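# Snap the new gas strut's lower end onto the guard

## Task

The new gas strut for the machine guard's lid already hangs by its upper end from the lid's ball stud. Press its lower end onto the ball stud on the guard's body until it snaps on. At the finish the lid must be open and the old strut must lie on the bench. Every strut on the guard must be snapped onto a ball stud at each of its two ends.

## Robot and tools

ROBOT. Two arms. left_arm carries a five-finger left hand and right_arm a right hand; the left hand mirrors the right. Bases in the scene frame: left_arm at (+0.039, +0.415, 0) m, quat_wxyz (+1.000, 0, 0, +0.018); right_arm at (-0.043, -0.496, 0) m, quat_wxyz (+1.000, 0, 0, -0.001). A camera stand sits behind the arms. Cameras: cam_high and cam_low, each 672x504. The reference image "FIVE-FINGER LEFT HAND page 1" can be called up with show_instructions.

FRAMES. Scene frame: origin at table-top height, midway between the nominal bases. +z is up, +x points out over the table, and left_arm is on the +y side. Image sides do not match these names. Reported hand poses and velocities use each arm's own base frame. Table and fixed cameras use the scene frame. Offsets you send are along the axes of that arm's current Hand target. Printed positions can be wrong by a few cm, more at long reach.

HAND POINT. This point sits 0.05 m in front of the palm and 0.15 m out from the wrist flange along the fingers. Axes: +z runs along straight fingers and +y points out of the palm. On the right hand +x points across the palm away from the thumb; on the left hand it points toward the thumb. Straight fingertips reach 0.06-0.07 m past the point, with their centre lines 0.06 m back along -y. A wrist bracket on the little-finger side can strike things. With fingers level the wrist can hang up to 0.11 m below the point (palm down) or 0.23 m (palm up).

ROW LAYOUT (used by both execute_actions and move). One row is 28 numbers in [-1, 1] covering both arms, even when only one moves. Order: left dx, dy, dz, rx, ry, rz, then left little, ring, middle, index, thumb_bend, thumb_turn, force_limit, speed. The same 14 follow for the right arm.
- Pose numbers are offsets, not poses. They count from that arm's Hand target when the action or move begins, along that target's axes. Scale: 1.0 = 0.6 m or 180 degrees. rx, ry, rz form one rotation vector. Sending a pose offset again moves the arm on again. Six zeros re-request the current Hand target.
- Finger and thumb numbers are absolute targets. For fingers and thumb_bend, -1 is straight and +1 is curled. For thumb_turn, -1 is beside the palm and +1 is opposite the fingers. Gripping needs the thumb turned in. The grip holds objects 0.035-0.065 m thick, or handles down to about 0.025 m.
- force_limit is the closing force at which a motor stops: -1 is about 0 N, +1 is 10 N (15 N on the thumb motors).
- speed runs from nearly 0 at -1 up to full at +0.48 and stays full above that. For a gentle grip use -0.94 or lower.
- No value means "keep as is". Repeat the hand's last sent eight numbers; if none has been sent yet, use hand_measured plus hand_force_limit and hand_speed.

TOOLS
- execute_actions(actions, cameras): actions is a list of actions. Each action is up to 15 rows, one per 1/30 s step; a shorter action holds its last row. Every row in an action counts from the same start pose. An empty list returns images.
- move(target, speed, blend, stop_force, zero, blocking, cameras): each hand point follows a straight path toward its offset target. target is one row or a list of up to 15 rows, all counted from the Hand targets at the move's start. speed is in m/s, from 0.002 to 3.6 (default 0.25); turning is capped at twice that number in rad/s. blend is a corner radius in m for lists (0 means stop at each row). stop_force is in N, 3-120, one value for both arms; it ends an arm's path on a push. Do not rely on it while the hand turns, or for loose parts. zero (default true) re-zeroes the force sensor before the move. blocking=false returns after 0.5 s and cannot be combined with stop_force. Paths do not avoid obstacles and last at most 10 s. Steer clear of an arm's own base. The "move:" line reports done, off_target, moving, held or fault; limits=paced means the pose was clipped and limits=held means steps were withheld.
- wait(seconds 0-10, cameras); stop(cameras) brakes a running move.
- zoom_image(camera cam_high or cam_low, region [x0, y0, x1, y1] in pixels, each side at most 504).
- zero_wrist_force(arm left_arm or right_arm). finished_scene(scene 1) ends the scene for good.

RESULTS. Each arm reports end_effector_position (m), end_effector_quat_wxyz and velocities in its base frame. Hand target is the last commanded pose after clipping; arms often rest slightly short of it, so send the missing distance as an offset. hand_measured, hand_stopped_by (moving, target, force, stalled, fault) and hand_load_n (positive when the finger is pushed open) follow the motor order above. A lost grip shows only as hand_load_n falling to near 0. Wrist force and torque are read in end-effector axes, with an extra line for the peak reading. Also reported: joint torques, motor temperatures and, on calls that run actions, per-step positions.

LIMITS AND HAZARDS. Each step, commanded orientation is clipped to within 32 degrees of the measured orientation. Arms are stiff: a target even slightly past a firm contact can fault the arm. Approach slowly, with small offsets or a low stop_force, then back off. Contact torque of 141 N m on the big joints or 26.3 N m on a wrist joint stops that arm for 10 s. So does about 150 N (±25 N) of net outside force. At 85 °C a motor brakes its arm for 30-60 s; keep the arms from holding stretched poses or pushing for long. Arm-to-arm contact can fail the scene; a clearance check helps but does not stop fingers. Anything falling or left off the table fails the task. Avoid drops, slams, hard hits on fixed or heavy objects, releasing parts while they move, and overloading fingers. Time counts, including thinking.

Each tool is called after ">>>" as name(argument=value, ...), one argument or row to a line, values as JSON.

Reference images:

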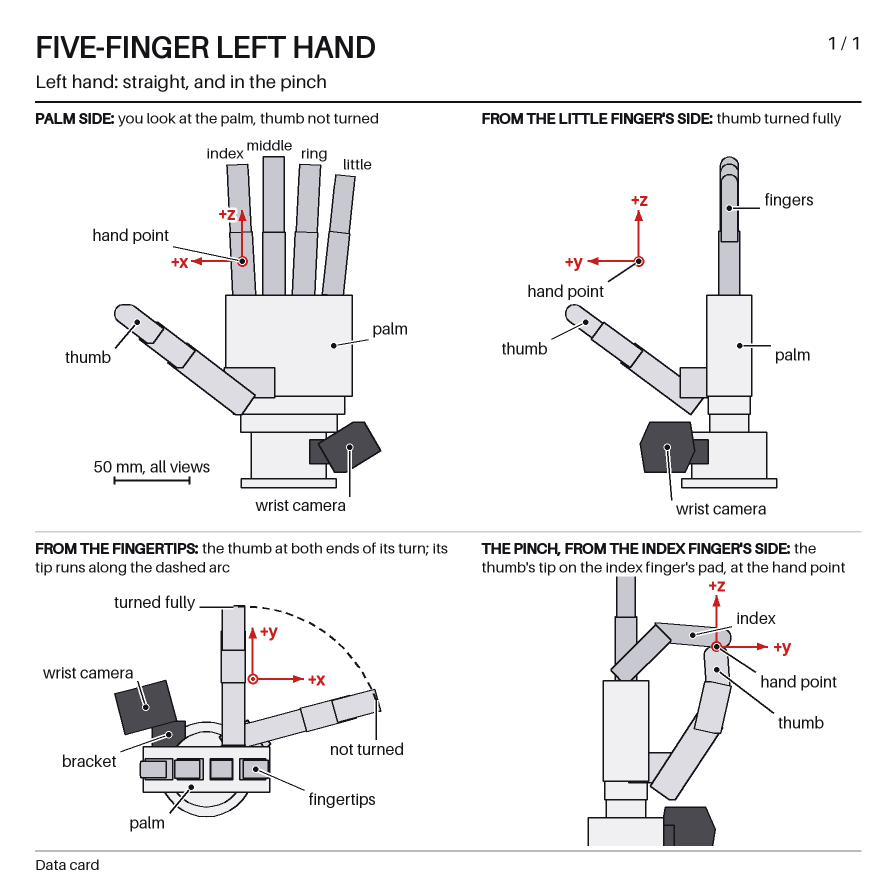

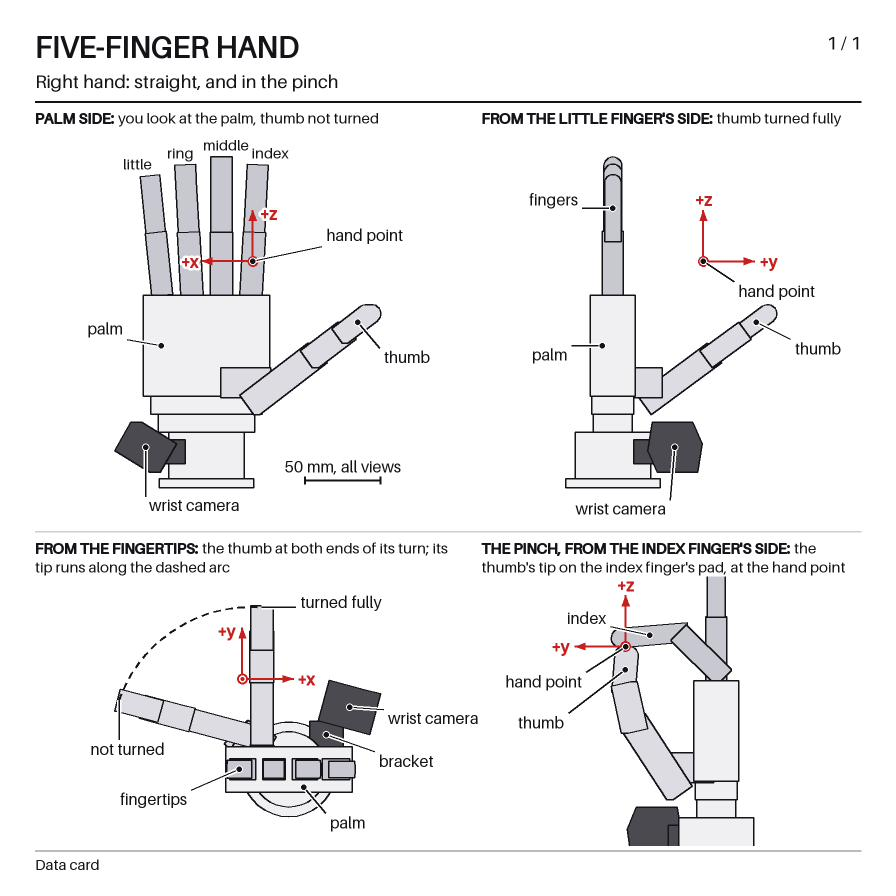

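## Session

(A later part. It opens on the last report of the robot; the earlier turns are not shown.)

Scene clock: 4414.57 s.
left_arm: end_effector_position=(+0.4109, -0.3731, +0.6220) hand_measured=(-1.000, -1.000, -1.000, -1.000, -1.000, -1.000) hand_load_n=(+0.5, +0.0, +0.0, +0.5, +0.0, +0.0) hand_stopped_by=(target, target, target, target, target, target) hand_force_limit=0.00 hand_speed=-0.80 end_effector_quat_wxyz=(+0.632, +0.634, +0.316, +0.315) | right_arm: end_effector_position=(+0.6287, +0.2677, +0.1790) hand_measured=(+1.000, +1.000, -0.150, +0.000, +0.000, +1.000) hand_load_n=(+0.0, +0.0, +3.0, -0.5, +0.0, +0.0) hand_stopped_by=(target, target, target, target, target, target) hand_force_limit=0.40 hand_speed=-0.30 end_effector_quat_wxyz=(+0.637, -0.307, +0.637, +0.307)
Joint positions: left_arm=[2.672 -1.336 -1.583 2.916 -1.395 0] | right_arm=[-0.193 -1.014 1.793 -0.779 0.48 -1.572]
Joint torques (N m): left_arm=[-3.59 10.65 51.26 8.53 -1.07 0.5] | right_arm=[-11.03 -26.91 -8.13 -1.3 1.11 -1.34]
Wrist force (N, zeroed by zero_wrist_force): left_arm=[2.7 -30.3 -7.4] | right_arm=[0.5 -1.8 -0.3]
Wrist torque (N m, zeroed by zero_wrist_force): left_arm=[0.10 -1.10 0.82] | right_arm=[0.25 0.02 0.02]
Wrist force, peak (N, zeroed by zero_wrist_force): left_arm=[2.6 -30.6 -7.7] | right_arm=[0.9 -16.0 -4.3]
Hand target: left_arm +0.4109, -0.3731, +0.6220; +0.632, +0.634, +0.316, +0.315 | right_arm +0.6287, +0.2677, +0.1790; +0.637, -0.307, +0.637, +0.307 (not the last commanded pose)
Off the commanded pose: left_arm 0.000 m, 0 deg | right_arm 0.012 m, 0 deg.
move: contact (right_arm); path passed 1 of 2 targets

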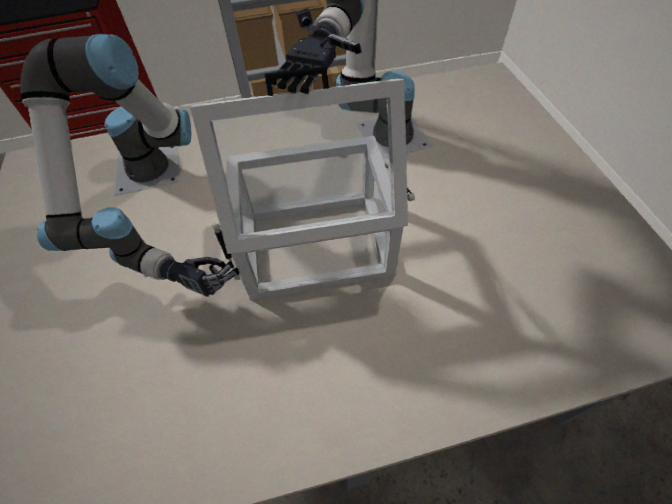

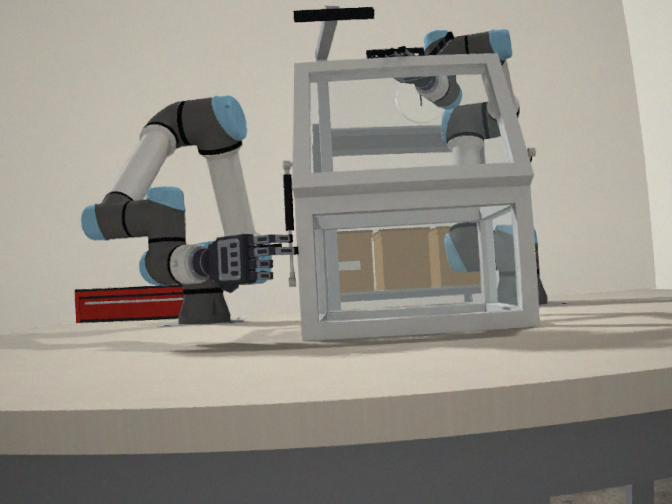

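>>> move(
  target=[0,0,0,0,0,0,-1,-1,-1,-1,-1,-1,0,-0.8, 0,-0.05,0,0,0,0,1,1,-0.15,0,0,1,0.4,-0.3],
  speed=0.06,
)

>>> execute_actions(
  actions=[
    [[0,0,0,0,0,0,-1,-1,-1,-1,-1,-1,0,-0.8, 0,0,0,0,0,0,1,1,-0.15,0,-1,1,0.4,0]],
    [[0,0,0,0,0,0,-1,-1,-1,-1,-1,-1,0,-0.8, 0,0,0,0,0,0,1,1,-0.15,0,-1,1,0.4,0]],
    [[0,0,0,0,0,0,-1,-1,-1,-1,-1,-1,0,-0.8, 0,0,0,0,0,0,1,1,1,0,-1,1,0.4,0]],
    [[0,0,0,0,0,0,-1,-1,-1,-1,-1,-1,0,-0.8, 0,0,0,0,0,0,1,1,1,0,-1,1,0.4,0]],
    [[0,0,0,0,0,0,-1,-1,-1,-1,-1,-1,0,-0.8, 0,0,0,0,0,0,1,1,1,0,-0.001,1,0.4,0]],
    [[0,0,0,0,0,0,-1,-1,-1,-1,-1,-1,0,-0.8, 0,0,0,0,0,0,1,1,1,0,-0.001,1,0.4,0]],
  ],
  cameras=["cam_high"],
)

>>> zoom_image(
  camera="cam_high",
  region=[200, 240, 250, 300],
)

Scene clock: 4436.53 s.
left_arm: end_effector_position=(+0.4109, -0.3731, +0.6220) hand_measured=(-1.000, -1.000, -1.000, -1.000, -1.000, -1.000) hand_load_n=(+0.5, +0.0, +0.0, +0.5, +0.0, +0.0) hand_stopped_by=(target, target, target, target, target, target) hand_force_limit=0.00 hand_speed=-0.80 end_effector_quat_wxyz=(+0.632, +0.634, +0.316, +0.315) | right_arm: end_effector_position=(+0.6522, +0.2488, +0.1789) hand_measured=(+1.000, +1.000, -0.150, +0.000, +0.000, +1.000) hand_load_n=(+0.0, +0.0, +0.0, +0.0, +0.0, +0.0) hand_stopped_by=(target, target, target, target, target, target) hand_force_limit=0.40 hand_speed=-0.30 end_effector_quat_wxyz=(+0.637, -0.307, +0.637, +0.307)
Joint positions: left_arm=[2.672 -1.336 -1.583 2.916 -1.395 0] | right_arm=[-0.219 -0.973 1.719 -0.746 0.453 -1.572]
Joint torques (N m): left_arm=[-3.28 10.64 51.23 8.57 -1.14 0.52] | right_arm=[12.78 -48.76 -7.42 -2.34 1.55 -1.2]
Wrist force (N, zeroed by zero_wrist_force): left_arm=[2.5 -30.1 -7.6] | right_arm=[0.3 1.4 -1.0]
Wrist torque (N m, zeroed by zero_wrist_force): left_arm=[0.11 -1.08 0.81] | right_arm=[0.27 0.01 0.10]
Wrist force, peak (N, zeroed by zero_wrist_force): left_arm=[2.6 -30.5 -7.6] | right_arm=[-0.1 2.2 -1.2]
Hand target: left_arm +0.4109, -0.3731, +0.6220; +0.632, +0.634, +0.316, +0.315 | right_arm +0.6522, +0.2490, +0.1790; +0.637, -0.307, +0.637, +0.307
Off the commanded pose: left_arm 0.000 m, 0 deg | right_arm 0.000 m, 0 deg.
move: done

Scene clock: 4439.73 s.
left_arm: end_effector_position=(+0.4109, -0.3731, +0.6220) hand_measured=(-1.000, -1.000, -1.000, -1.000, -1.000, -1.000) hand_load_n=(+1.0, +0.0, +0.0, +1.0, +0.0, +0.0) hand_stopped_by=(target, target, target, target, target, target) hand_force_limit=0.00 hand_speed=-0.80 end_effector_quat_wxyz=(+0.632, +0.634, +0.316, +0.315) | right_arm: end_effector_position=(+0.6522, +0.2490, +0.1790) hand_measured=(+1.000, +1.000, +1.000, +0.000, -0.442, +1.000) hand_load_n=(+0.0, +0.0, -2.0, +0.0, +13.0, +4.0) hand_stopped_by=(target, target, target, target, force, target) hand_force_limit=0.40 hand_speed=0.00 end_effector_quat_wxyz=(+0.637, -0.307, +0.637, +0.307)
Joint positions: left_arm=[2.672 -1.336 -1.583 2.916 -1.395 0] | right_arm=[-0.219 -0.974 1.719 -0.746 0.453 -1.572]
Joint torques (N m): left_arm=[-3.48 10.81 50.63 8.55 -1.19 0.54] | right_arm=[11.12 -48.79 -9.09 -2.01 0.77 -1.19]
Wrist force (N, zeroed by zero_wrist_force): left_arm=[2.6 -30.3 -7.6] | right_arm=[0.2 1.2 -1.2]
Wrist torque (N m, zeroed by zero_wrist_force): left_arm=[0.10 -1.09 0.81] | right_arm=[0.25 0.03 0.08]
Wrist force, peak (N, zeroed by zero_wrist_force): left_arm=[2.5 -30.6 -7.7] | right_arm=[0.3 1.2 -1.4]
Hand target: left_arm +0.4109, -0.3731, +0.6220; +0.632, +0.634, +0.316, +0.315 | right_arm +0.6522, +0.2490, +0.1790; +0.637, -0.307, +0.637, +0.307
Off the commanded pose: left_arm 0.000 m, 0 deg | right_arm 0.000 m, 0 deg.
Step readings (end_effector_position of left_arm | right_arm):
0: (+0.4109, -0.3731, +0.6220) | (+0.6522, +0.2488, +0.1789)
1: (+0.4109, -0.3731, +0.6220) | (+0.6522, +0.2488, +0.1789)
2: (+0.4109, -0.3731, +0.6220) | (+0.6522, +0.2489, +0.1789)
4: (+0.4109, -0.3731, +0.6220) | (+0.6522, +0.2489, +0.1789)
8: (+0.4109, -0.3731, +0.6220) | (+0.6522, +0.2489, +0.1790)
15: (+0.4109, -0.3731, +0.6220) | (+0.6522, +0.2490, +0.1790)
16: (+0.4109, -0.3731, +0.6220) | (+0.6522, +0.2490, +0.1790)
17: (+0.4109, -0.3731, +0.6220) | (+0.6522, +0.2490, +0.1790)
19: (+0.4109, -0.3731, +0.6220) | (+0.6522, +0.2490, +0.1790)
23: (+0.4109, -0.3731, +0.6220) | (+0.6522, +0.2490, +0.1790)
30: (+0.4109, -0.3731, +0.6220) | (+0.6522, +0.2490, +0.1790)
31: (+0.4109, -0.3731, +0.6220) | (+0.6522, +0.2490, +0.1790)
32: (+0.4109, -0.3731, +0.6220) | (+0.6522, +0.2490, +0.1790)
34: (+0.4109, -0.3731, +0.6220) | (+0.6522, +0.2490, +0.1790)
38: (+0.4109, -0.3731, +0.6220) | (+0.6522, +0.2490, +0.1790)
45: (+0.4109, -0.3731, +0.6220) | (+0.6522, +0.2490, +0.1790)
46: (+0.4109, -0.3731, +0.6220) | (+0.6522, +0.2490, +0.1790)
47: (+0.4109, -0.3731, +0.6220) | (+0.6522, +0.2490, +0.1790)
49: (+0.4109, -0.3731, +0.6220) | (+0.6522, +0.2490, +0.1790)
53: (+0.4109, -0.3731, +0.6220) | (+0.6522, +0.2490, +0.1790)
60: (+0.4109, -0.3731, +0.6220) | (+0.6522, +0.2490, +0.1790)
61: (+0.4109, -0.3731, +0.6220) | (+0.6522, +0.2490, +0.1790)
62: (+0.4109, -0.3731, +0.6220) | (+0.6522, +0.2490, +0.1790)
64: (+0.4109, -0.3731, +0.6220) | (+0.6522, +0.2490, +0.1790)
68: (+0.4109, -0.3731, +0.6220) | (+0.6522, +0.2490, +0.1790)
75: (+0.4109, -0.3731, +0.6220) | (+0.6522, +0.2490, +0.1790)
76: (+0.4109, -0.3731, +0.6220) | (+0.6522, +0.2490, +0.1790)
77: (+0.4109, -0.3731, +0.6220) | (+0.6522, +0.2490, +0.1790)
79: (+0.4109, -0.3731, +0.6220) | (+0.6522, +0.2490, +0.1790)
83: (+0.4109, -0.3731, +0.6220) | (+0.6522, +0.2490, +0.1790)
90: (+0.4109, -0.3731, +0.6220) | (+0.6522, +0.2490, +0.1790)
Images, in order (width x height): cam_high 672x504.

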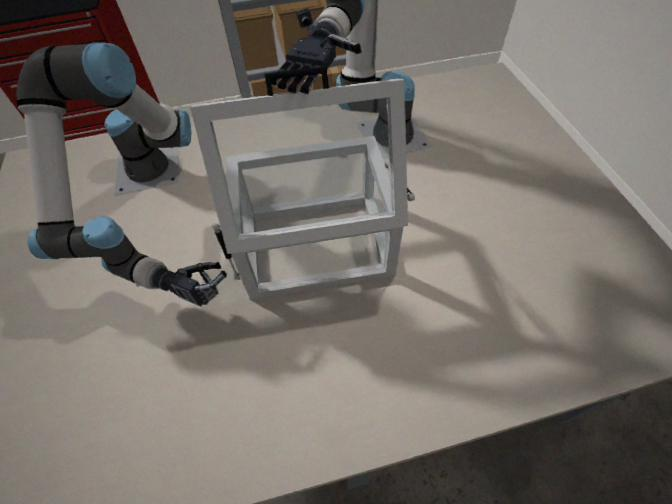

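Scaled by 8.400.

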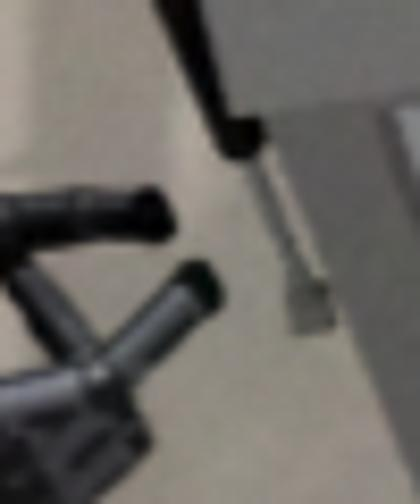

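>>> execute_actions(
  actions=[
    [[0,0,0,0,0,0,-1,-1,-1,-1,-1,-1,0,-0.8, 0,0,0,0,0,0,1,1,1,0,-0.8,1,0.4,0]],
    [[0,0,0,0,0,0,-1,-1,-1,-1,-1,-1,0,-0.8, 0,0,0,0,0,0,1,1,0,0,-0.8,1,0.4,0]],
    [[0,0,0,0,0,0,-1,-1,-1,-1,-1,-1,0,-0.8, 0,0,0,0,0,0,1,1,0,0,-0.8,1,0.4,0]],
    [[0,0,0,0,0,0,-1,-1,-1,-1,-1,-1,0,-0.8, 0,0,0,0,0,0,1,1,0.001,0,0,1,0.4,0]],
    [[0,0,0,0,0,0,-1,-1,-1,-1,-1,-1,0,-0.8, 0,0,0,0,0,0,1,1,0.001,0,0,1,0.4,0]],
  ],
  cameras=[],
)

Scene clock: 4461.97 s.
left_arm: end_effector_position=(+0.4109, -0.3731, +0.6220) hand_measured=(-1.000, -1.000, -1.000, -1.000, -1.000, -1.000) hand_load_n=(+1.0, +0.0, +0.0, +0.5, +0.0, +0.0) hand_stopped_by=(target, target, target, target, target, target) hand_force_limit=0.00 hand_speed=-0.80 end_effector_quat_wxyz=(+0.632, +0.634, +0.316, +0.315) | right_arm: end_effector_position=(+0.6522, +0.2490, +0.1790) hand_measured=(+1.000, +1.000, +0.000, +0.000, +0.000, +1.000) hand_load_n=(-0.5, +0.0, +0.0, +0.0, +0.0, +0.0) hand_stopped_by=(target, target, target, target, target, target) hand_force_limit=0.40 hand_speed=0.00 end_effector_quat_wxyz=(+0.637, -0.307, +0.637, +0.307)
Joint positions: left_arm=[2.672 -1.336 -1.583 2.916 -1.395 0] | right_arm=[-0.219 -0.974 1.719 -0.746 0.453 -1.572]
Joint torques (N m): left_arm=[-3.03 11.31 50.65 8.47 -1.2 0.56] | right_arm=[9.75 -47.96 -10.82 -2.09 -0.81 -1.12]
Wrist force (N, zeroed by zero_wrist_force): left_arm=[2.5 -30.0 -7.6] | right_arm=[0.3 1.1 -1.0]
Wrist torque (N m, zeroed by zero_wrist_force): left_arm=[0.11 -1.08 0.81] | right_arm=[0.22 0.01 0.09]
Wrist force, peak (N, zeroed by zero_wrist_force): left_arm=[2.5 -30.5 -7.5] | right_arm=[0.2 1.4 -1.2]
Hand target: left_arm +0.4109, -0.3731, +0.6220; +0.632, +0.634, +0.316, +0.315 | right_arm +0.6522, +0.2490, +0.1790; +0.637, -0.307, +0.637, +0.307
Off the commanded pose: left_arm 0.000 m, 0 deg | right_arm 0.000 m, 0 deg.
Step readings (end_effector_position of left_arm | right_arm):
0: (+0.4109, -0.3731, +0.6220) | (+0.6522, +0.2490, +0.1790)
1: (+0.4109, -0.3731, +0.6220) | (+0.6522, +0.2490, +0.1790)
2: (+0.4109, -0.3731, +0.6220) | (+0.6522, +0.2490, +0.1790)
4: (+0.4109, -0.3731, +0.6220) | (+0.6522, +0.2490, +0.1790)
8: (+0.4109, -0.3731, +0.6220) | (+0.6522, +0.2490, +0.1790)
15: (+0.4109, -0.3731, +0.6220) | (+0.6522, +0.2490, +0.1790)
16: (+0.4109, -0.3731, +0.6220) | (+0.6522, +0.2490, +0.1790)
17: (+0.4109, -0.3731, +0.6220) | (+0.6522, +0.2490, +0.1790)
19: (+0.4109, -0.3731, +0.6220) | (+0.6522, +0.2490, +0.1790)
23: (+0.4109, -0.3731, +0.6220) | (+0.6522, +0.2490, +0.1790)
30: (+0.4109, -0.3731, +0.6220) | (+0.6522, +0.2490, +0.1790)
31: (+0.4109, -0.3731, +0.6220) | (+0.6522, +0.2490, +0.1790)
32: (+0.4109, -0.3731, +0.6220) | (+0.6522, +0.2490, +0.1790)
34: (+0.4109, -0.3731, +0.6220) | (+0.6522, +0.2490, +0.1790)
38: (+0.4109, -0.3731, +0.6220) | (+0.6522, +0.2490, +0.1790)
45: (+0.4109, -0.3731, +0.6220) | (+0.6522, +0.2490, +0.1790)
46: (+0.4109, -0.3731, +0.6220) | (+0.6522, +0.2490, +0.1790)
47: (+0.4109, -0.3731, +0.6220) | (+0.6522, +0.2490, +0.1790)
49: (+0.4109, -0.3731, +0.6220) | (+0.6522, +0.2490, +0.1790)
53: (+0.4109, -0.3731, +0.6220) | (+0.6522, +0.2490, +0.1790)
60: (+0.4109, -0.3731, +0.6220) | (+0.6522, +0.2490, +0.1790)
61: (+0.4109, -0.3731, +0.6220) | (+0.6522, +0.2490, +0.1790)
62: (+0.4109, -0.3731, +0.6220) | (+0.6522, +0.2490, +0.1790)
64: (+0.4109, -0.3731, +0.6220) | (+0.6522, +0.2490, +0.1790)
68: (+0.4109, -0.3731, +0.6220) | (+0.6522, +0.2490, +0.1790)
75: (+0.4109, -0.3731, +0.6220) | (+0.6522, +0.2490, +0.1790)
No camera images: "cameras" was empty.

>>> move(
  target=[0,0,0,0,0,0,-1,-1,-1,-1,-1,-1,0,-0.8, 0,0.0212,0.0303,0,0,0,1,1,0.001,0,0,1,0.4,0],
  speed=0.05,
  cameras=["cam_low","cam_high"],
)

>>> zoom_image(
  camera="cam_low",
  region=[250, 225, 310, 295],
)

>>> zoom_image(
  camera="cam_high",
  region=[205, 250, 250, 295],
)

Scene clock: 4470.80 s.
left_arm: end_effector_position=(+0.4109, -0.3731, +0.6220) hand_measured=(-1.000, -1.000, -1.000, -1.000, -1.000, -1.000) hand_load_n=(+0.5, +0.5, +0.0, +1.0, +0.0, +0.0) hand_stopped_by=(target, target, target, target, target, target) hand_force_limit=0.00 hand_speed=-0.80 end_effector_quat_wxyz=(+0.632, +0.634, +0.316, +0.315) | right_arm: end_effector_position=(+0.6536, +0.2713, +0.1790) hand_measured=(+1.000, +1.000, +0.000, +0.000, +0.000, +1.000) hand_load_n=(+0.0, +0.5, +0.0, +0.0, +0.0, +0.0) hand_stopped_by=(target, target, target, target, target, target) hand_force_limit=0.40 hand_speed=0.00 end_effector_quat_wxyz=(+0.637, -0.307, +0.637, +0.307) end_effector_velocity=(+0.000, -0.002, +0.000) end_effector_angular_velocity=(+0.000, -0.001, +0.001)
Joint positions: left_arm=[2.672 -1.336 -1.583 2.916 -1.395 0] | right_arm=[-0.177 -0.969 1.711 -0.742 0.495 -1.572]
Joint velocities: left_arm=[within noise] | right_arm=[-0.003 -0.001 0 -0.001 -0.005 0]
Joint torques (N m): left_arm=[-3.19 11.54 50.78 8.54 -1.21 0.51] | right_arm=[-12.97 -35.78 -13.04 0.19 -1.41 -1.16]
Wrist force (N, zeroed by zero_wrist_force): left_arm=[2.4 -29.9 -7.5] | right_arm=[-0.1 1.1 -1.1]
Wrist torque (N m, zeroed by zero_wrist_force): left_arm=[0.12 -1.06 0.80] | right_arm=[0.23 0.07 0.07]
Wrist force, peak (N, zeroed by zero_wrist_force): left_arm=[2.6 -30.5 -7.8] | right_arm=[0.3 1.4 -1.2]
Hand target: left_arm +0.4109, -0.3731, +0.6220; +0.632, +0.634, +0.316, +0.315 | right_arm +0.6536, +0.2711, +0.1790; +0.637, -0.307, +0.637, +0.307
Off the commanded pose: left_arm 0.000 m, 0 deg | right_arm 0.000 m, 0 deg.
move: done

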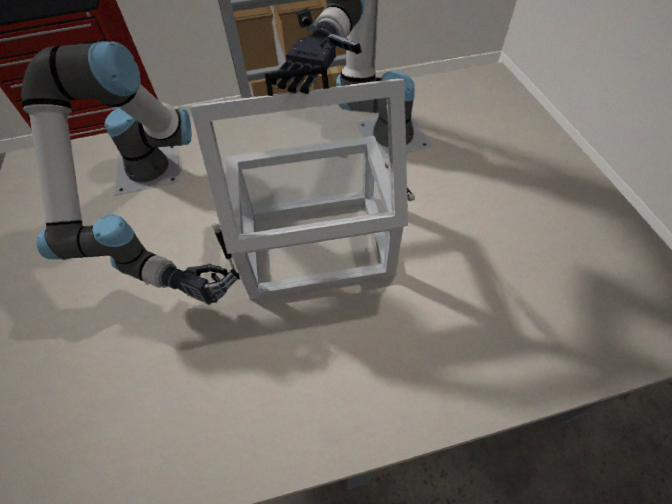

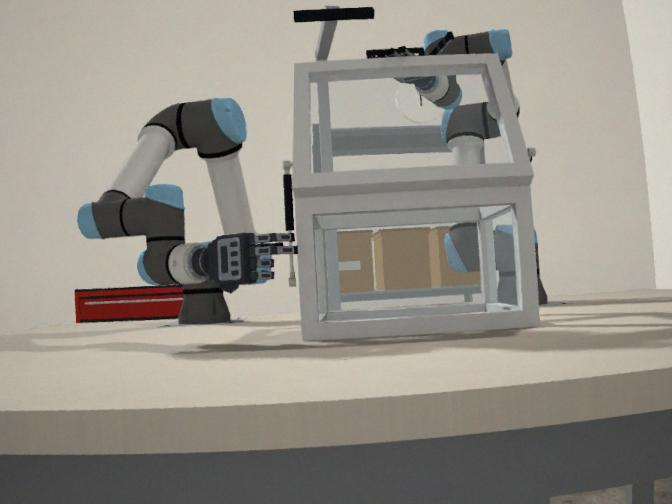

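Scaled by 7.200.

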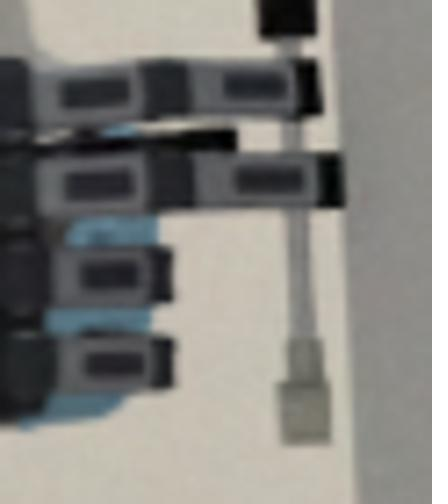

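Scaled by 11.200.

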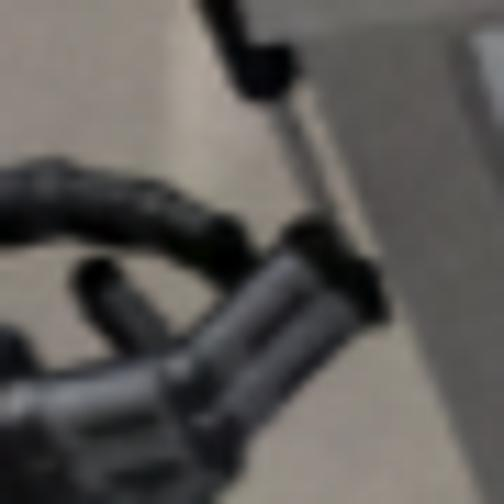

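>>> move(
  target=[
    [0,0,0,0,0,0,-1,-1,-1,-1,-1,-1,0,-0.8, 0,-0.0028,-0.004,0,0,0,1,1,0.001,0,0,1,0.4,0],
    [0,0,0,0,0,0,-1,-1,-1,-1,-1,-1,0,-0.8, 0,0.0451,-0.0373,0,0,0,1,1,0.001,0,0,1,0.4,0],
  ],
  speed=0.03,
  stop_force=6,
  cameras=["cam_low","cam_high"],
)

>>> zoom_image(
  camera="cam_low",
  region=[250, 225, 310, 295],
)

>>> zoom_image(
  camera="cam_high",
  region=[205, 240, 250, 285],
)

Scene clock: 4480.83 s.
left_arm: end_effector_position=(+0.4109, -0.3731, +0.6220) hand_measured=(-1.000, -1.000, -1.000, -1.000, -1.000, -1.000) hand_load_n=(+1.0, +0.0, +0.0, +0.5, +0.0, +0.0) hand_stopped_by=(target, target, target, target, target, target) hand_force_limit=0.00 hand_speed=-0.80 end_effector_quat_wxyz=(+0.632, +0.634, +0.316, +0.315) | right_arm: end_effector_position=(+0.6185, +0.2704, +0.1790) hand_measured=(+1.000, +1.000, +0.000, +0.000, +0.000, +1.000) hand_load_n=(+0.0, +0.0, +0.0, +0.0, +0.0, +0.0) hand_stopped_by=(target, target, target, target, target, target) hand_force_limit=0.40 hand_speed=0.00 end_effector_quat_wxyz=(+0.637, -0.307, +0.637, +0.307)
Joint positions: left_arm=[2.672 -1.336 -1.583 2.916 -1.395 0] | right_arm=[-0.191 -1.032 1.825 -0.793 0.481 -1.572]
Joint torques (N m): left_arm=[-2.83 11.4 50.29 8.58 -1.35 0.43] | right_arm=[6.29 -25.61 -21.13 1.11 1.39 1.03]
Wrist force (N, zeroed by zero_wrist_force): left_arm=[2.5 -30.1 -7.5] | right_arm=[0.0 1.1 -0.9]
Wrist torque (N m, zeroed by zero_wrist_force): left_arm=[0.11 -1.08 0.80] | right_arm=[0.22 0.05 0.09]
Wrist force, peak (N, zeroed by zero_wrist_force): left_arm=[2.3 -30.5 -7.5] | right_arm=[0.1 1.7 -1.3]
Hand target: left_arm +0.4109, -0.3731, +0.6220; +0.632, +0.634, +0.316, +0.315 | right_arm +0.6184, +0.2705, +0.1790; +0.637, -0.307, +0.637, +0.307
Off the commanded pose: left_arm 0.000 m, 0 deg | right_arm 0.000 m, 0 deg.
move: done

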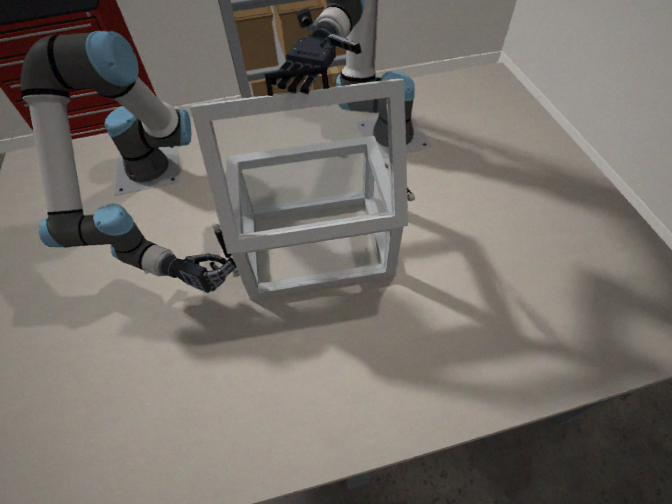

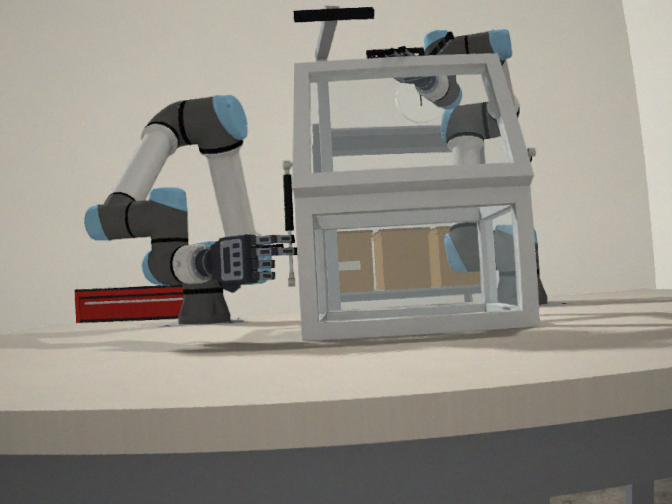

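Scaled by 7.200.

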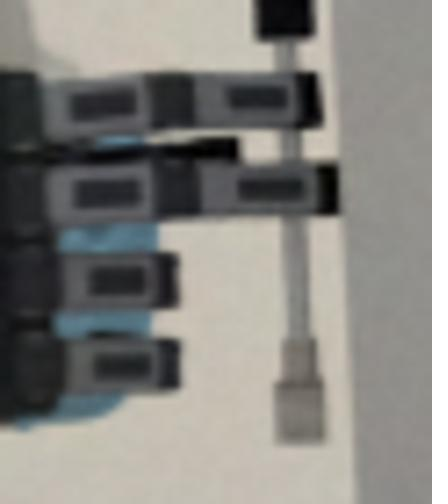

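Scaled by 11.200.

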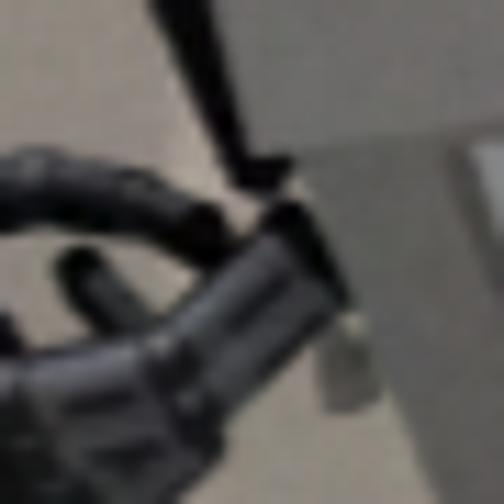

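>>> execute_actions(
  actions=[
    [[0,0,0,0,0,0,-1,-1,-1,-1,-1,-1,0,-0.8, 0,0,0,0,0,0,1,1,0.6,0.6,0,1,0.4,-0.8]],
    [[0,0,0,0,0,0,-1,-1,-1,-1,-1,-1,0,-0.8, 0,0,0,0,0,0,1,1,0.6,0.6,0,1,0.4,-0.8]],
    [[0,0,0,0,0,0,-1,-1,-1,-1,-1,-1,0,-0.8, 0,0,0,0,0,0,1,1,0.6,0.6,0,1,0.4,-0.8]],
  ],
  cameras=["cam_low","cam_high"],
)

>>> zoom_image(
  camera="cam_low",
  region=[250, 225, 310, 295],
)

>>> zoom_image(
  camera="cam_low",
  region=[276, 268, 300, 290],
)

>>> zoom_image(
  camera="cam_high",
  region=[205, 240, 250, 285],
)

Scene clock: 4492.27 s.
left_arm: end_effector_position=(+0.4109, -0.3731, +0.6220) hand_measured=(-1.000, -1.000, -1.000, -1.000, -1.000, -1.000) hand_load_n=(+1.0, +0.0, +0.0, +0.5, +0.0, +0.0) hand_stopped_by=(target, target, target, target, target, target) hand_force_limit=0.00 hand_speed=-0.80 end_effector_quat_wxyz=(+0.632, +0.634, +0.316, +0.315) | right_arm: end_effector_position=(+0.6185, +0.2705, +0.1790) hand_measured=(+1.000, +1.000, +0.236, +0.254, +0.000, +1.000) hand_load_n=(+0.0, +0.0, +10.0, +12.5, +2.0, -1.0) hand_stopped_by=(target, target, force, force, target, target) hand_force_limit=0.40 hand_speed=-0.80 end_effector_quat_wxyz=(+0.637, -0.307, +0.637, +0.307)
Joint positions: left_arm=[2.672 -1.336 -1.583 2.916 -1.395 0] | right_arm=[-0.191 -1.032 1.825 -0.793 0.481 -1.572]
Joint torques (N m): left_arm=[-2.62 11.84 49.56 8.53 -1.31 0.49] | right_arm=[10.19 -25.46 -19.12 1.15 1.85 -0.25]
Wrist force (N, zeroed by zero_wrist_force): left_arm=[2.5 -30.0 -7.6] | right_arm=[0.1 1.1 -1.0]
Wrist torque (N m, zeroed by zero_wrist_force): left_arm=[0.11 -1.08 0.81] | right_arm=[0.22 0.04 0.09]
Wrist force, peak (N, zeroed by zero_wrist_force): left_arm=[2.4 -30.5 -7.4] | right_arm=[0.2 1.4 -1.2]
Hand target: left_arm +0.4109, -0.3731, +0.6220; +0.632, +0.634, +0.316, +0.315 | right_arm +0.6184, +0.2705, +0.1790; +0.637, -0.307, +0.637, +0.307
Off the commanded pose: left_arm 0.000 m, 0 deg | right_arm 0.000 m, 0 deg.
Step readings (end_effector_position of left_arm | right_arm):
0: (+0.4109, -0.3731, +0.6220) | (+0.6184, +0.2705, +0.1790)
1: (+0.4109, -0.3731, +0.6220) | (+0.6184, +0.2705, +0.1790)
2: (+0.4109, -0.3731, +0.6220) | (+0.6184, +0.2705, +0.1790)
4: (+0.4109, -0.3731, +0.6220) | (+0.6185, +0.2705, +0.1790)
8: (+0.4109, -0.3731, +0.6220) | (+0.6185, +0.2705, +0.1790)
15: (+0.4109, -0.3731, +0.6220) | (+0.6185, +0.2705, +0.1790)
16: (+0.4109, -0.3731, +0.6220) | (+0.6185, +0.2705, +0.1790)
17: (+0.4109, -0.3731, +0.6220) | (+0.6185, +0.2705, +0.1790)
19: (+0.4109, -0.3731, +0.6220) | (+0.6185, +0.2705, +0.1790)
23: (+0.4109, -0.3731, +0.6220) | (+0.6185, +0.2705, +0.1790)
30: (+0.4109, -0.3731, +0.6220) | (+0.6185, +0.2705, +0.1790)
31: (+0.4109, -0.3731, +0.6220) | (+0.6185, +0.2705, +0.1790)
32: (+0.4109, -0.3731, +0.6220) | (+0.6185, +0.2705, +0.1790)
34: (+0.4109, -0.3731, +0.6220) | (+0.6185, +0.2705, +0.1790)
38: (+0.4109, -0.3731, +0.6220) | (+0.6185, +0.2705, +0.1790)
45: (+0.4109, -0.3731, +0.6220) | (+0.6185, +0.2705, +0.1790)

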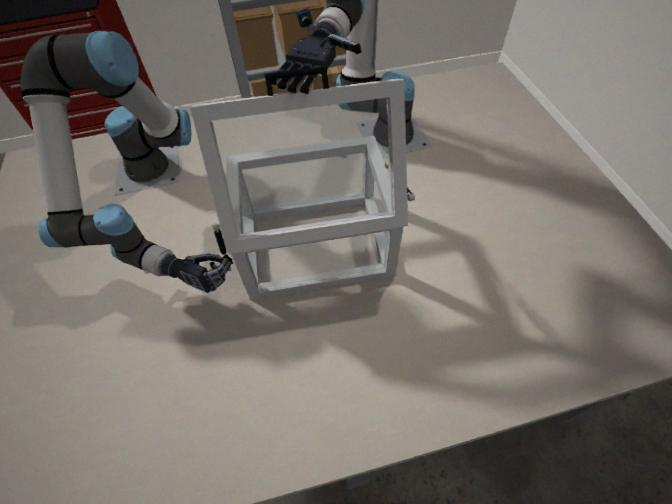

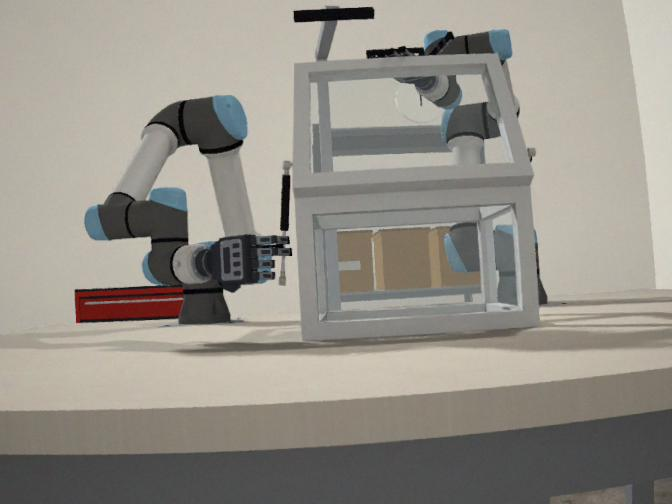

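Scaled by 7.200.

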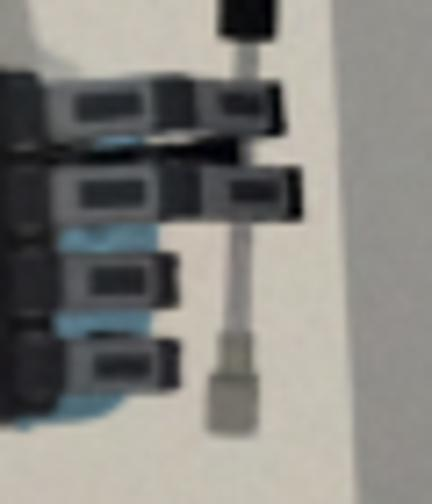

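Scaled by 21.000.

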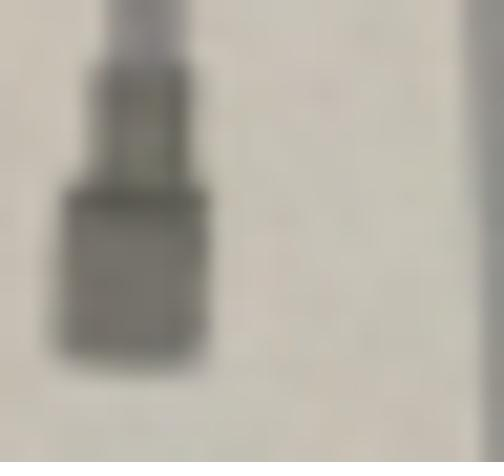

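Scaled by 11.200.

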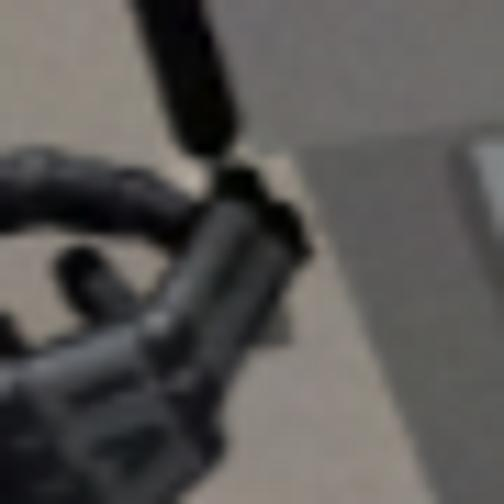

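>>> execute_actions(
  actions=[],
)

Scene clock: 4536.63 s.
left_arm: end_effector_position=(+0.4109, -0.3731, +0.6220) hand_measured=(-1.000, -1.000, -1.000, -1.000, -1.000, -1.000) hand_load_n=(+1.0, +0.0, +0.0, +0.5, +0.0, +0.0) hand_stopped_by=(target, target, target, target, target, target) hand_force_limit=0.00 hand_speed=-0.80 end_effector_quat_wxyz=(+0.632, +0.634, +0.316, +0.315) | right_arm: end_effector_position=(+0.6185, +0.2705, +0.1790) hand_measured=(+1.000, +1.000, +0.236, +0.254, +0.000, +1.000) hand_load_n=(+0.0, +0.0, +10.0, +12.5, +2.0, -1.0) hand_stopped_by=(target, target, force, force, target, target) hand_force_limit=0.40 hand_speed=-0.80 end_effector_quat_wxyz=(+0.637, -0.307, +0.637, +0.307)
Joint positions: left_arm=[2.672 -1.336 -1.583 2.916 -1.395 0] | right_arm=[-0.191 -1.032 1.825 -0.793 0.481 -1.572]
Joint velocities: within noise
Joint torques (N m): left_arm=[-2.13 12.43 49.46 8.49 -1.24 0.44] | right_arm=[10.43 -26.65 -18.78 1.09 1.6 -0.8]
Motor temperatures (°C): left_arm=[20 20 19 35 28 31] | right_arm=[19 21 21 26 30 26]
Wrist force (N, zeroed by zero_wrist_force): left_arm=[2.6 -30.3 -7.7] | right_arm=[0.1 1.1 -0.9]
Wrist torque (N m, zeroed by zero_wrist_force): left_arm=[0.11 -1.10 0.82] | right_arm=[0.23 0.04 0.09]
Wrist force, peak (N, zeroed by zero_wrist_force): left_arm=[2.5 -30.5 -7.7] | right_arm=[0.1 1.4 -0.8]
Hand target: left_arm +0.4109, -0.3731, +0.6220; +0.632, +0.634, +0.316, +0.315 | right_arm +0.6184, +0.2705, +0.1790; +0.637, -0.307, +0.637, +0.307
Off the commanded pose: left_arm 0.000 m, 0 deg | right_arm 0.000 m, 0 deg.

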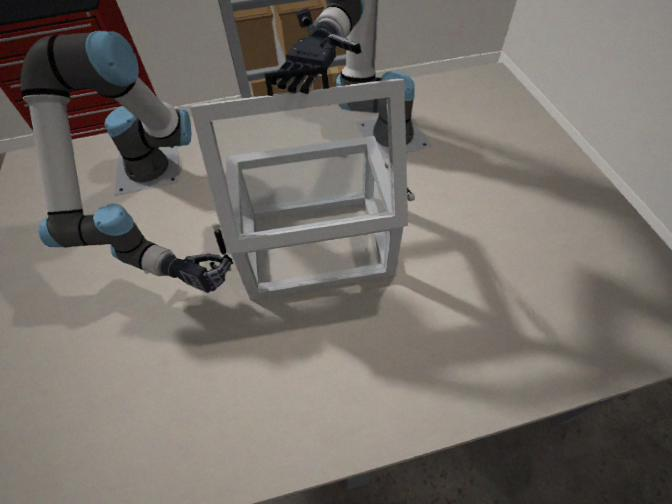

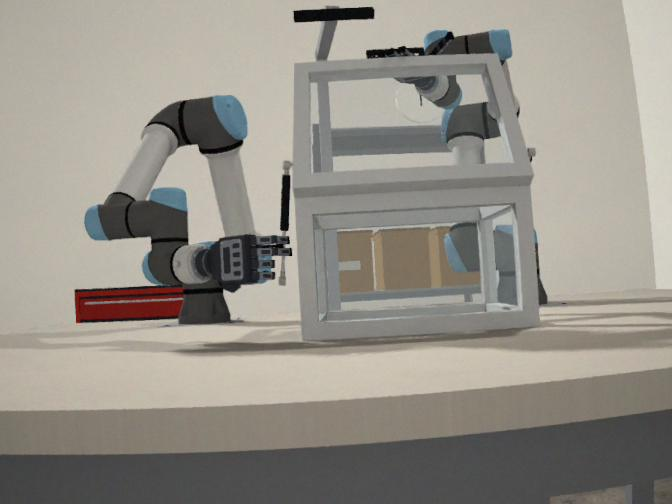

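>>> zoom_image(
  camera="cam_low",
  region=[260, 150, 320, 295],
)

>>> zoom_image(
  camera="cam_high",
  region=[195, 225, 255, 300],
)

Scaled by 3.476.

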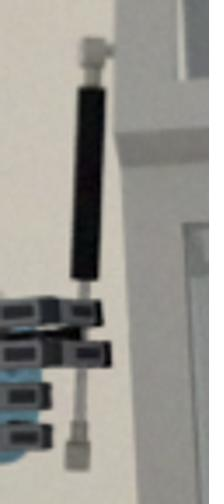

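Scaled by 6.720.

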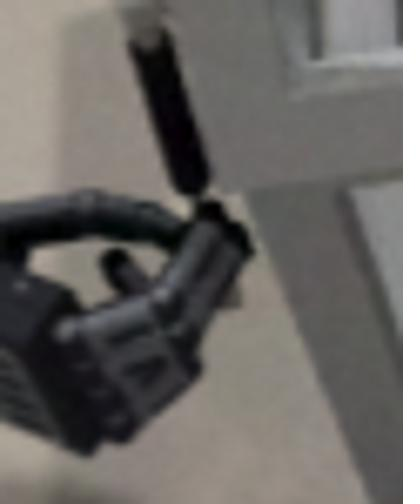

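>>> move(
  target=[
    [0,0,0,0,0,0,-1,-1,-1,-1,-1,-1,0,-0.8, 0,0,0,0,0,0,1,1,0,0,0,1,0.4,-0.5],
  ],
  speed=0.02,
  cameras=["all"],
)

>>> zoom_image(
  camera="cam_low",
  region=[260, 150, 320, 295],
)

>>> zoom_image(
  camera="cam_high",
  region=[195, 225, 255, 300],
)

Scene clock: 4577.73 s.
left_arm: end_effector_position=(+0.4109, -0.3731, +0.6220) hand_measured=(-1.000, -1.000, -1.000, -1.000, -1.000, -1.000) hand_load_n=(+0.5, +0.0, +0.0, +0.5, +0.0, +0.0) hand_stopped_by=(target, target, target, target, target, target) hand_force_limit=0.00 hand_speed=-0.80 end_effector_quat_wxyz=(+0.632, +0.634, +0.316, +0.315) | right_arm: end_effector_position=(+0.6184, +0.2705, +0.1790) hand_measured=(+1.000, +1.000, +0.000, +0.000, +0.000, +1.000) hand_load_n=(+0.0, +0.0, +0.5, +0.0, +0.0, +0.0) hand_stopped_by=(target, target, target, target, target, target) hand_force_limit=0.40 hand_speed=-0.50 end_effector_quat_wxyz=(+0.637, -0.307, +0.637, +0.307)
Joint positions: left_arm=[2.672 -1.336 -1.583 2.916 -1.395 0] | right_arm=[-0.191 -1.032 1.825 -0.793 0.481 -1.572]
Joint torques (N m): left_arm=[-1.68 12.49 49.73 8.5 -1.37 0.47] | right_arm=[10.37 -28.65 -12.6 1.03 1.55 -0.79]
Wrist force (N, zeroed by zero_wrist_force): left_arm=[2.6 -30.2 -7.7] | right_arm=[0.0 1.2 -1.0]
Wrist torque (N m, zeroed by zero_wrist_force): left_arm=[0.13 -1.10 0.82] | right_arm=[0.23 0.06 0.09]
Wrist force, peak (N, zeroed by zero_wrist_force): left_arm=[2.5 -30.6 -7.6] | right_arm=[0.0 1.4 -1.0]
Hand target: left_arm +0.4109, -0.3731, +0.6220; +0.632, +0.634, +0.316, +0.315 | right_arm +0.6184, +0.2705, +0.1790; +0.637, -0.307, +0.637, +0.307
Off the commanded pose: left_arm 0.000 m, 0 deg | right_arm 0.000 m, 0 deg.
move: done

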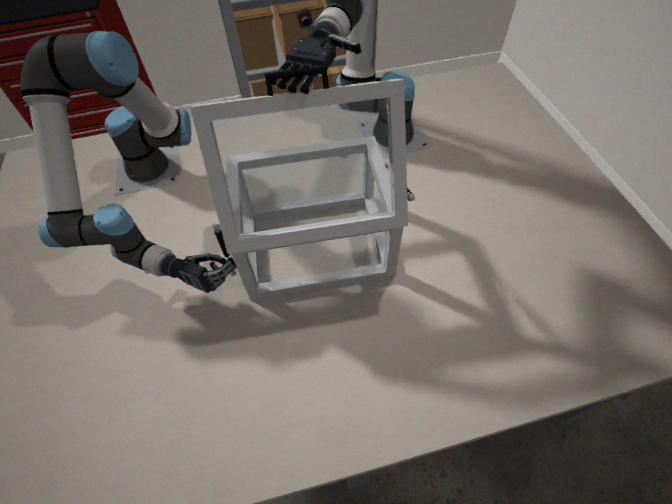

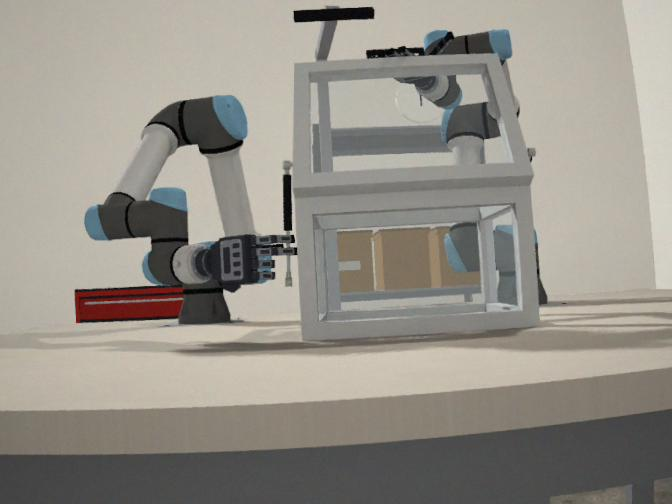

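Scaled by 3.476.

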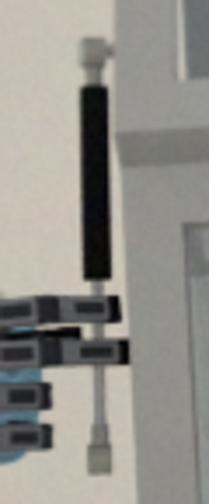

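Scaled by 6.720.

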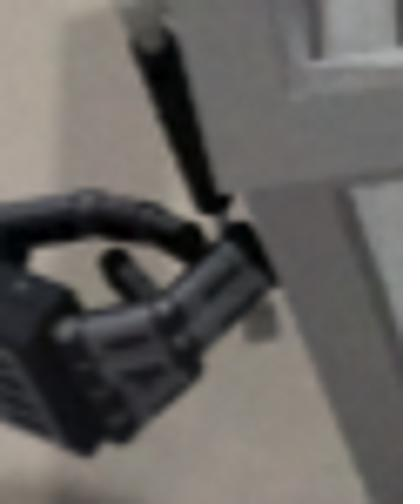

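>>> move(
  target=[
    [0,0,0,0,0,0,-1,-1,-1,-1,-1,-1,0,-0.8, 0,0.01167,-0.0025,0,0,0,1,1,0,0,0,1,0.4,-0.5],
  ],
  speed=0.02,
  cameras=["all"],
)

>>> zoom_image(
  camera="cam_low",
  region=[260, 150, 320, 295],
)

>>> zoom_image(
  camera="cam_high",
  region=[205, 240, 255, 290],
)

Scene clock: 4594.40 s.
left_arm: end_effector_position=(+0.4109, -0.3731, +0.6220) hand_measured=(-1.000, -1.000, -1.000, -1.000, -1.000, -1.000) hand_load_n=(+0.5, +0.0, +0.0, +0.5, +0.0, +0.0) hand_stopped_by=(target, target, target, target, target, target) hand_force_limit=0.00 hand_speed=-0.80 end_effector_quat_wxyz=(+0.632, +0.634, +0.316, +0.315) | right_arm: end_effector_position=(+0.6121, +0.2736, +0.1790) hand_measured=(+1.000, +1.000, +0.000, +0.000, +0.000, +1.000) hand_load_n=(+0.0, +0.0, -9.0, +0.0, +0.0, +0.0) hand_stopped_by=(target, target, target, target, target, target) hand_force_limit=0.40 hand_speed=-0.50 end_effector_quat_wxyz=(+0.637, -0.307, +0.637, +0.307)
Joint positions: left_arm=[2.672 -1.336 -1.583 2.916 -1.395 0] | right_arm=[-0.187 -1.043 1.844 -0.802 0.485 -1.572]
Joint torques (N m): left_arm=[-2.15 12.54 50.14 8.43 -1.44 0.42] | right_arm=[37.09 -31.12 -13.04 0.86 -7.66 0.67]
Wrist force (N, zeroed by zero_wrist_force): left_arm=[2.4 -29.8 -7.6] | right_arm=[0.0 -32.9 -21.3]
Wrist torque (N m, zeroed by zero_wrist_force): left_arm=[0.13 -1.07 0.80] | right_arm=[0.08 0.47 -0.66]
Wrist force, peak (N, zeroed by zero_wrist_force): left_arm=[2.6 -30.5 -7.6] | right_arm=[0.1 -33.1 -21.3]
Hand target: left_arm +0.4109, -0.3731, +0.6220; +0.632, +0.634, +0.316, +0.315 | right_arm +0.6120, +0.2736, +0.1789; +0.637, -0.307, +0.637, +0.307
Off the commanded pose: left_arm 0.000 m, 0 deg | right_arm 0.000 m, 0 deg.
move: done

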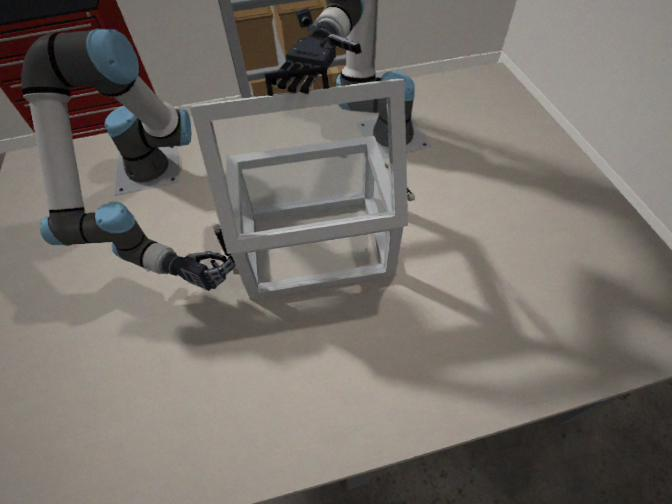

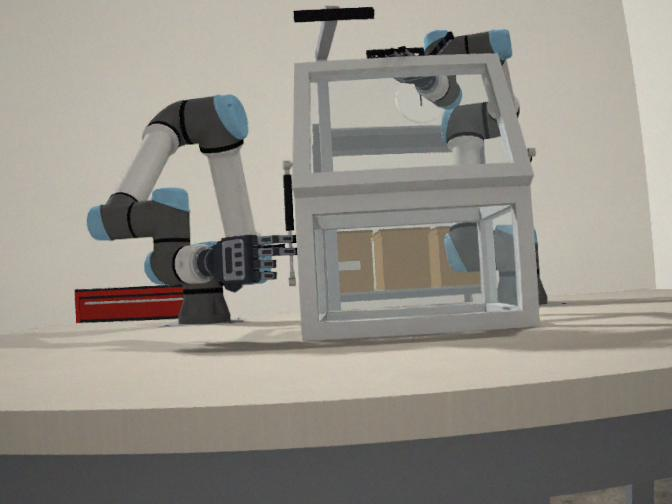

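Scaled by 3.476.

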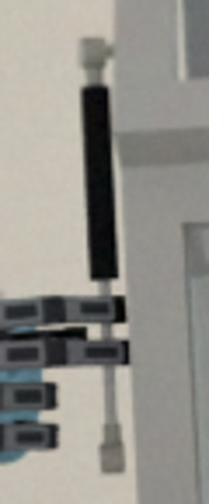

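Scaled by 10.080.

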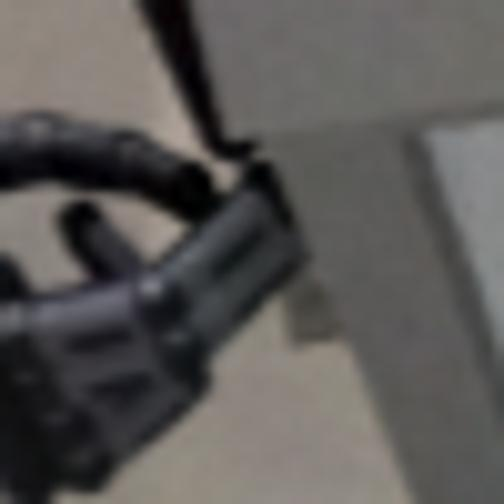

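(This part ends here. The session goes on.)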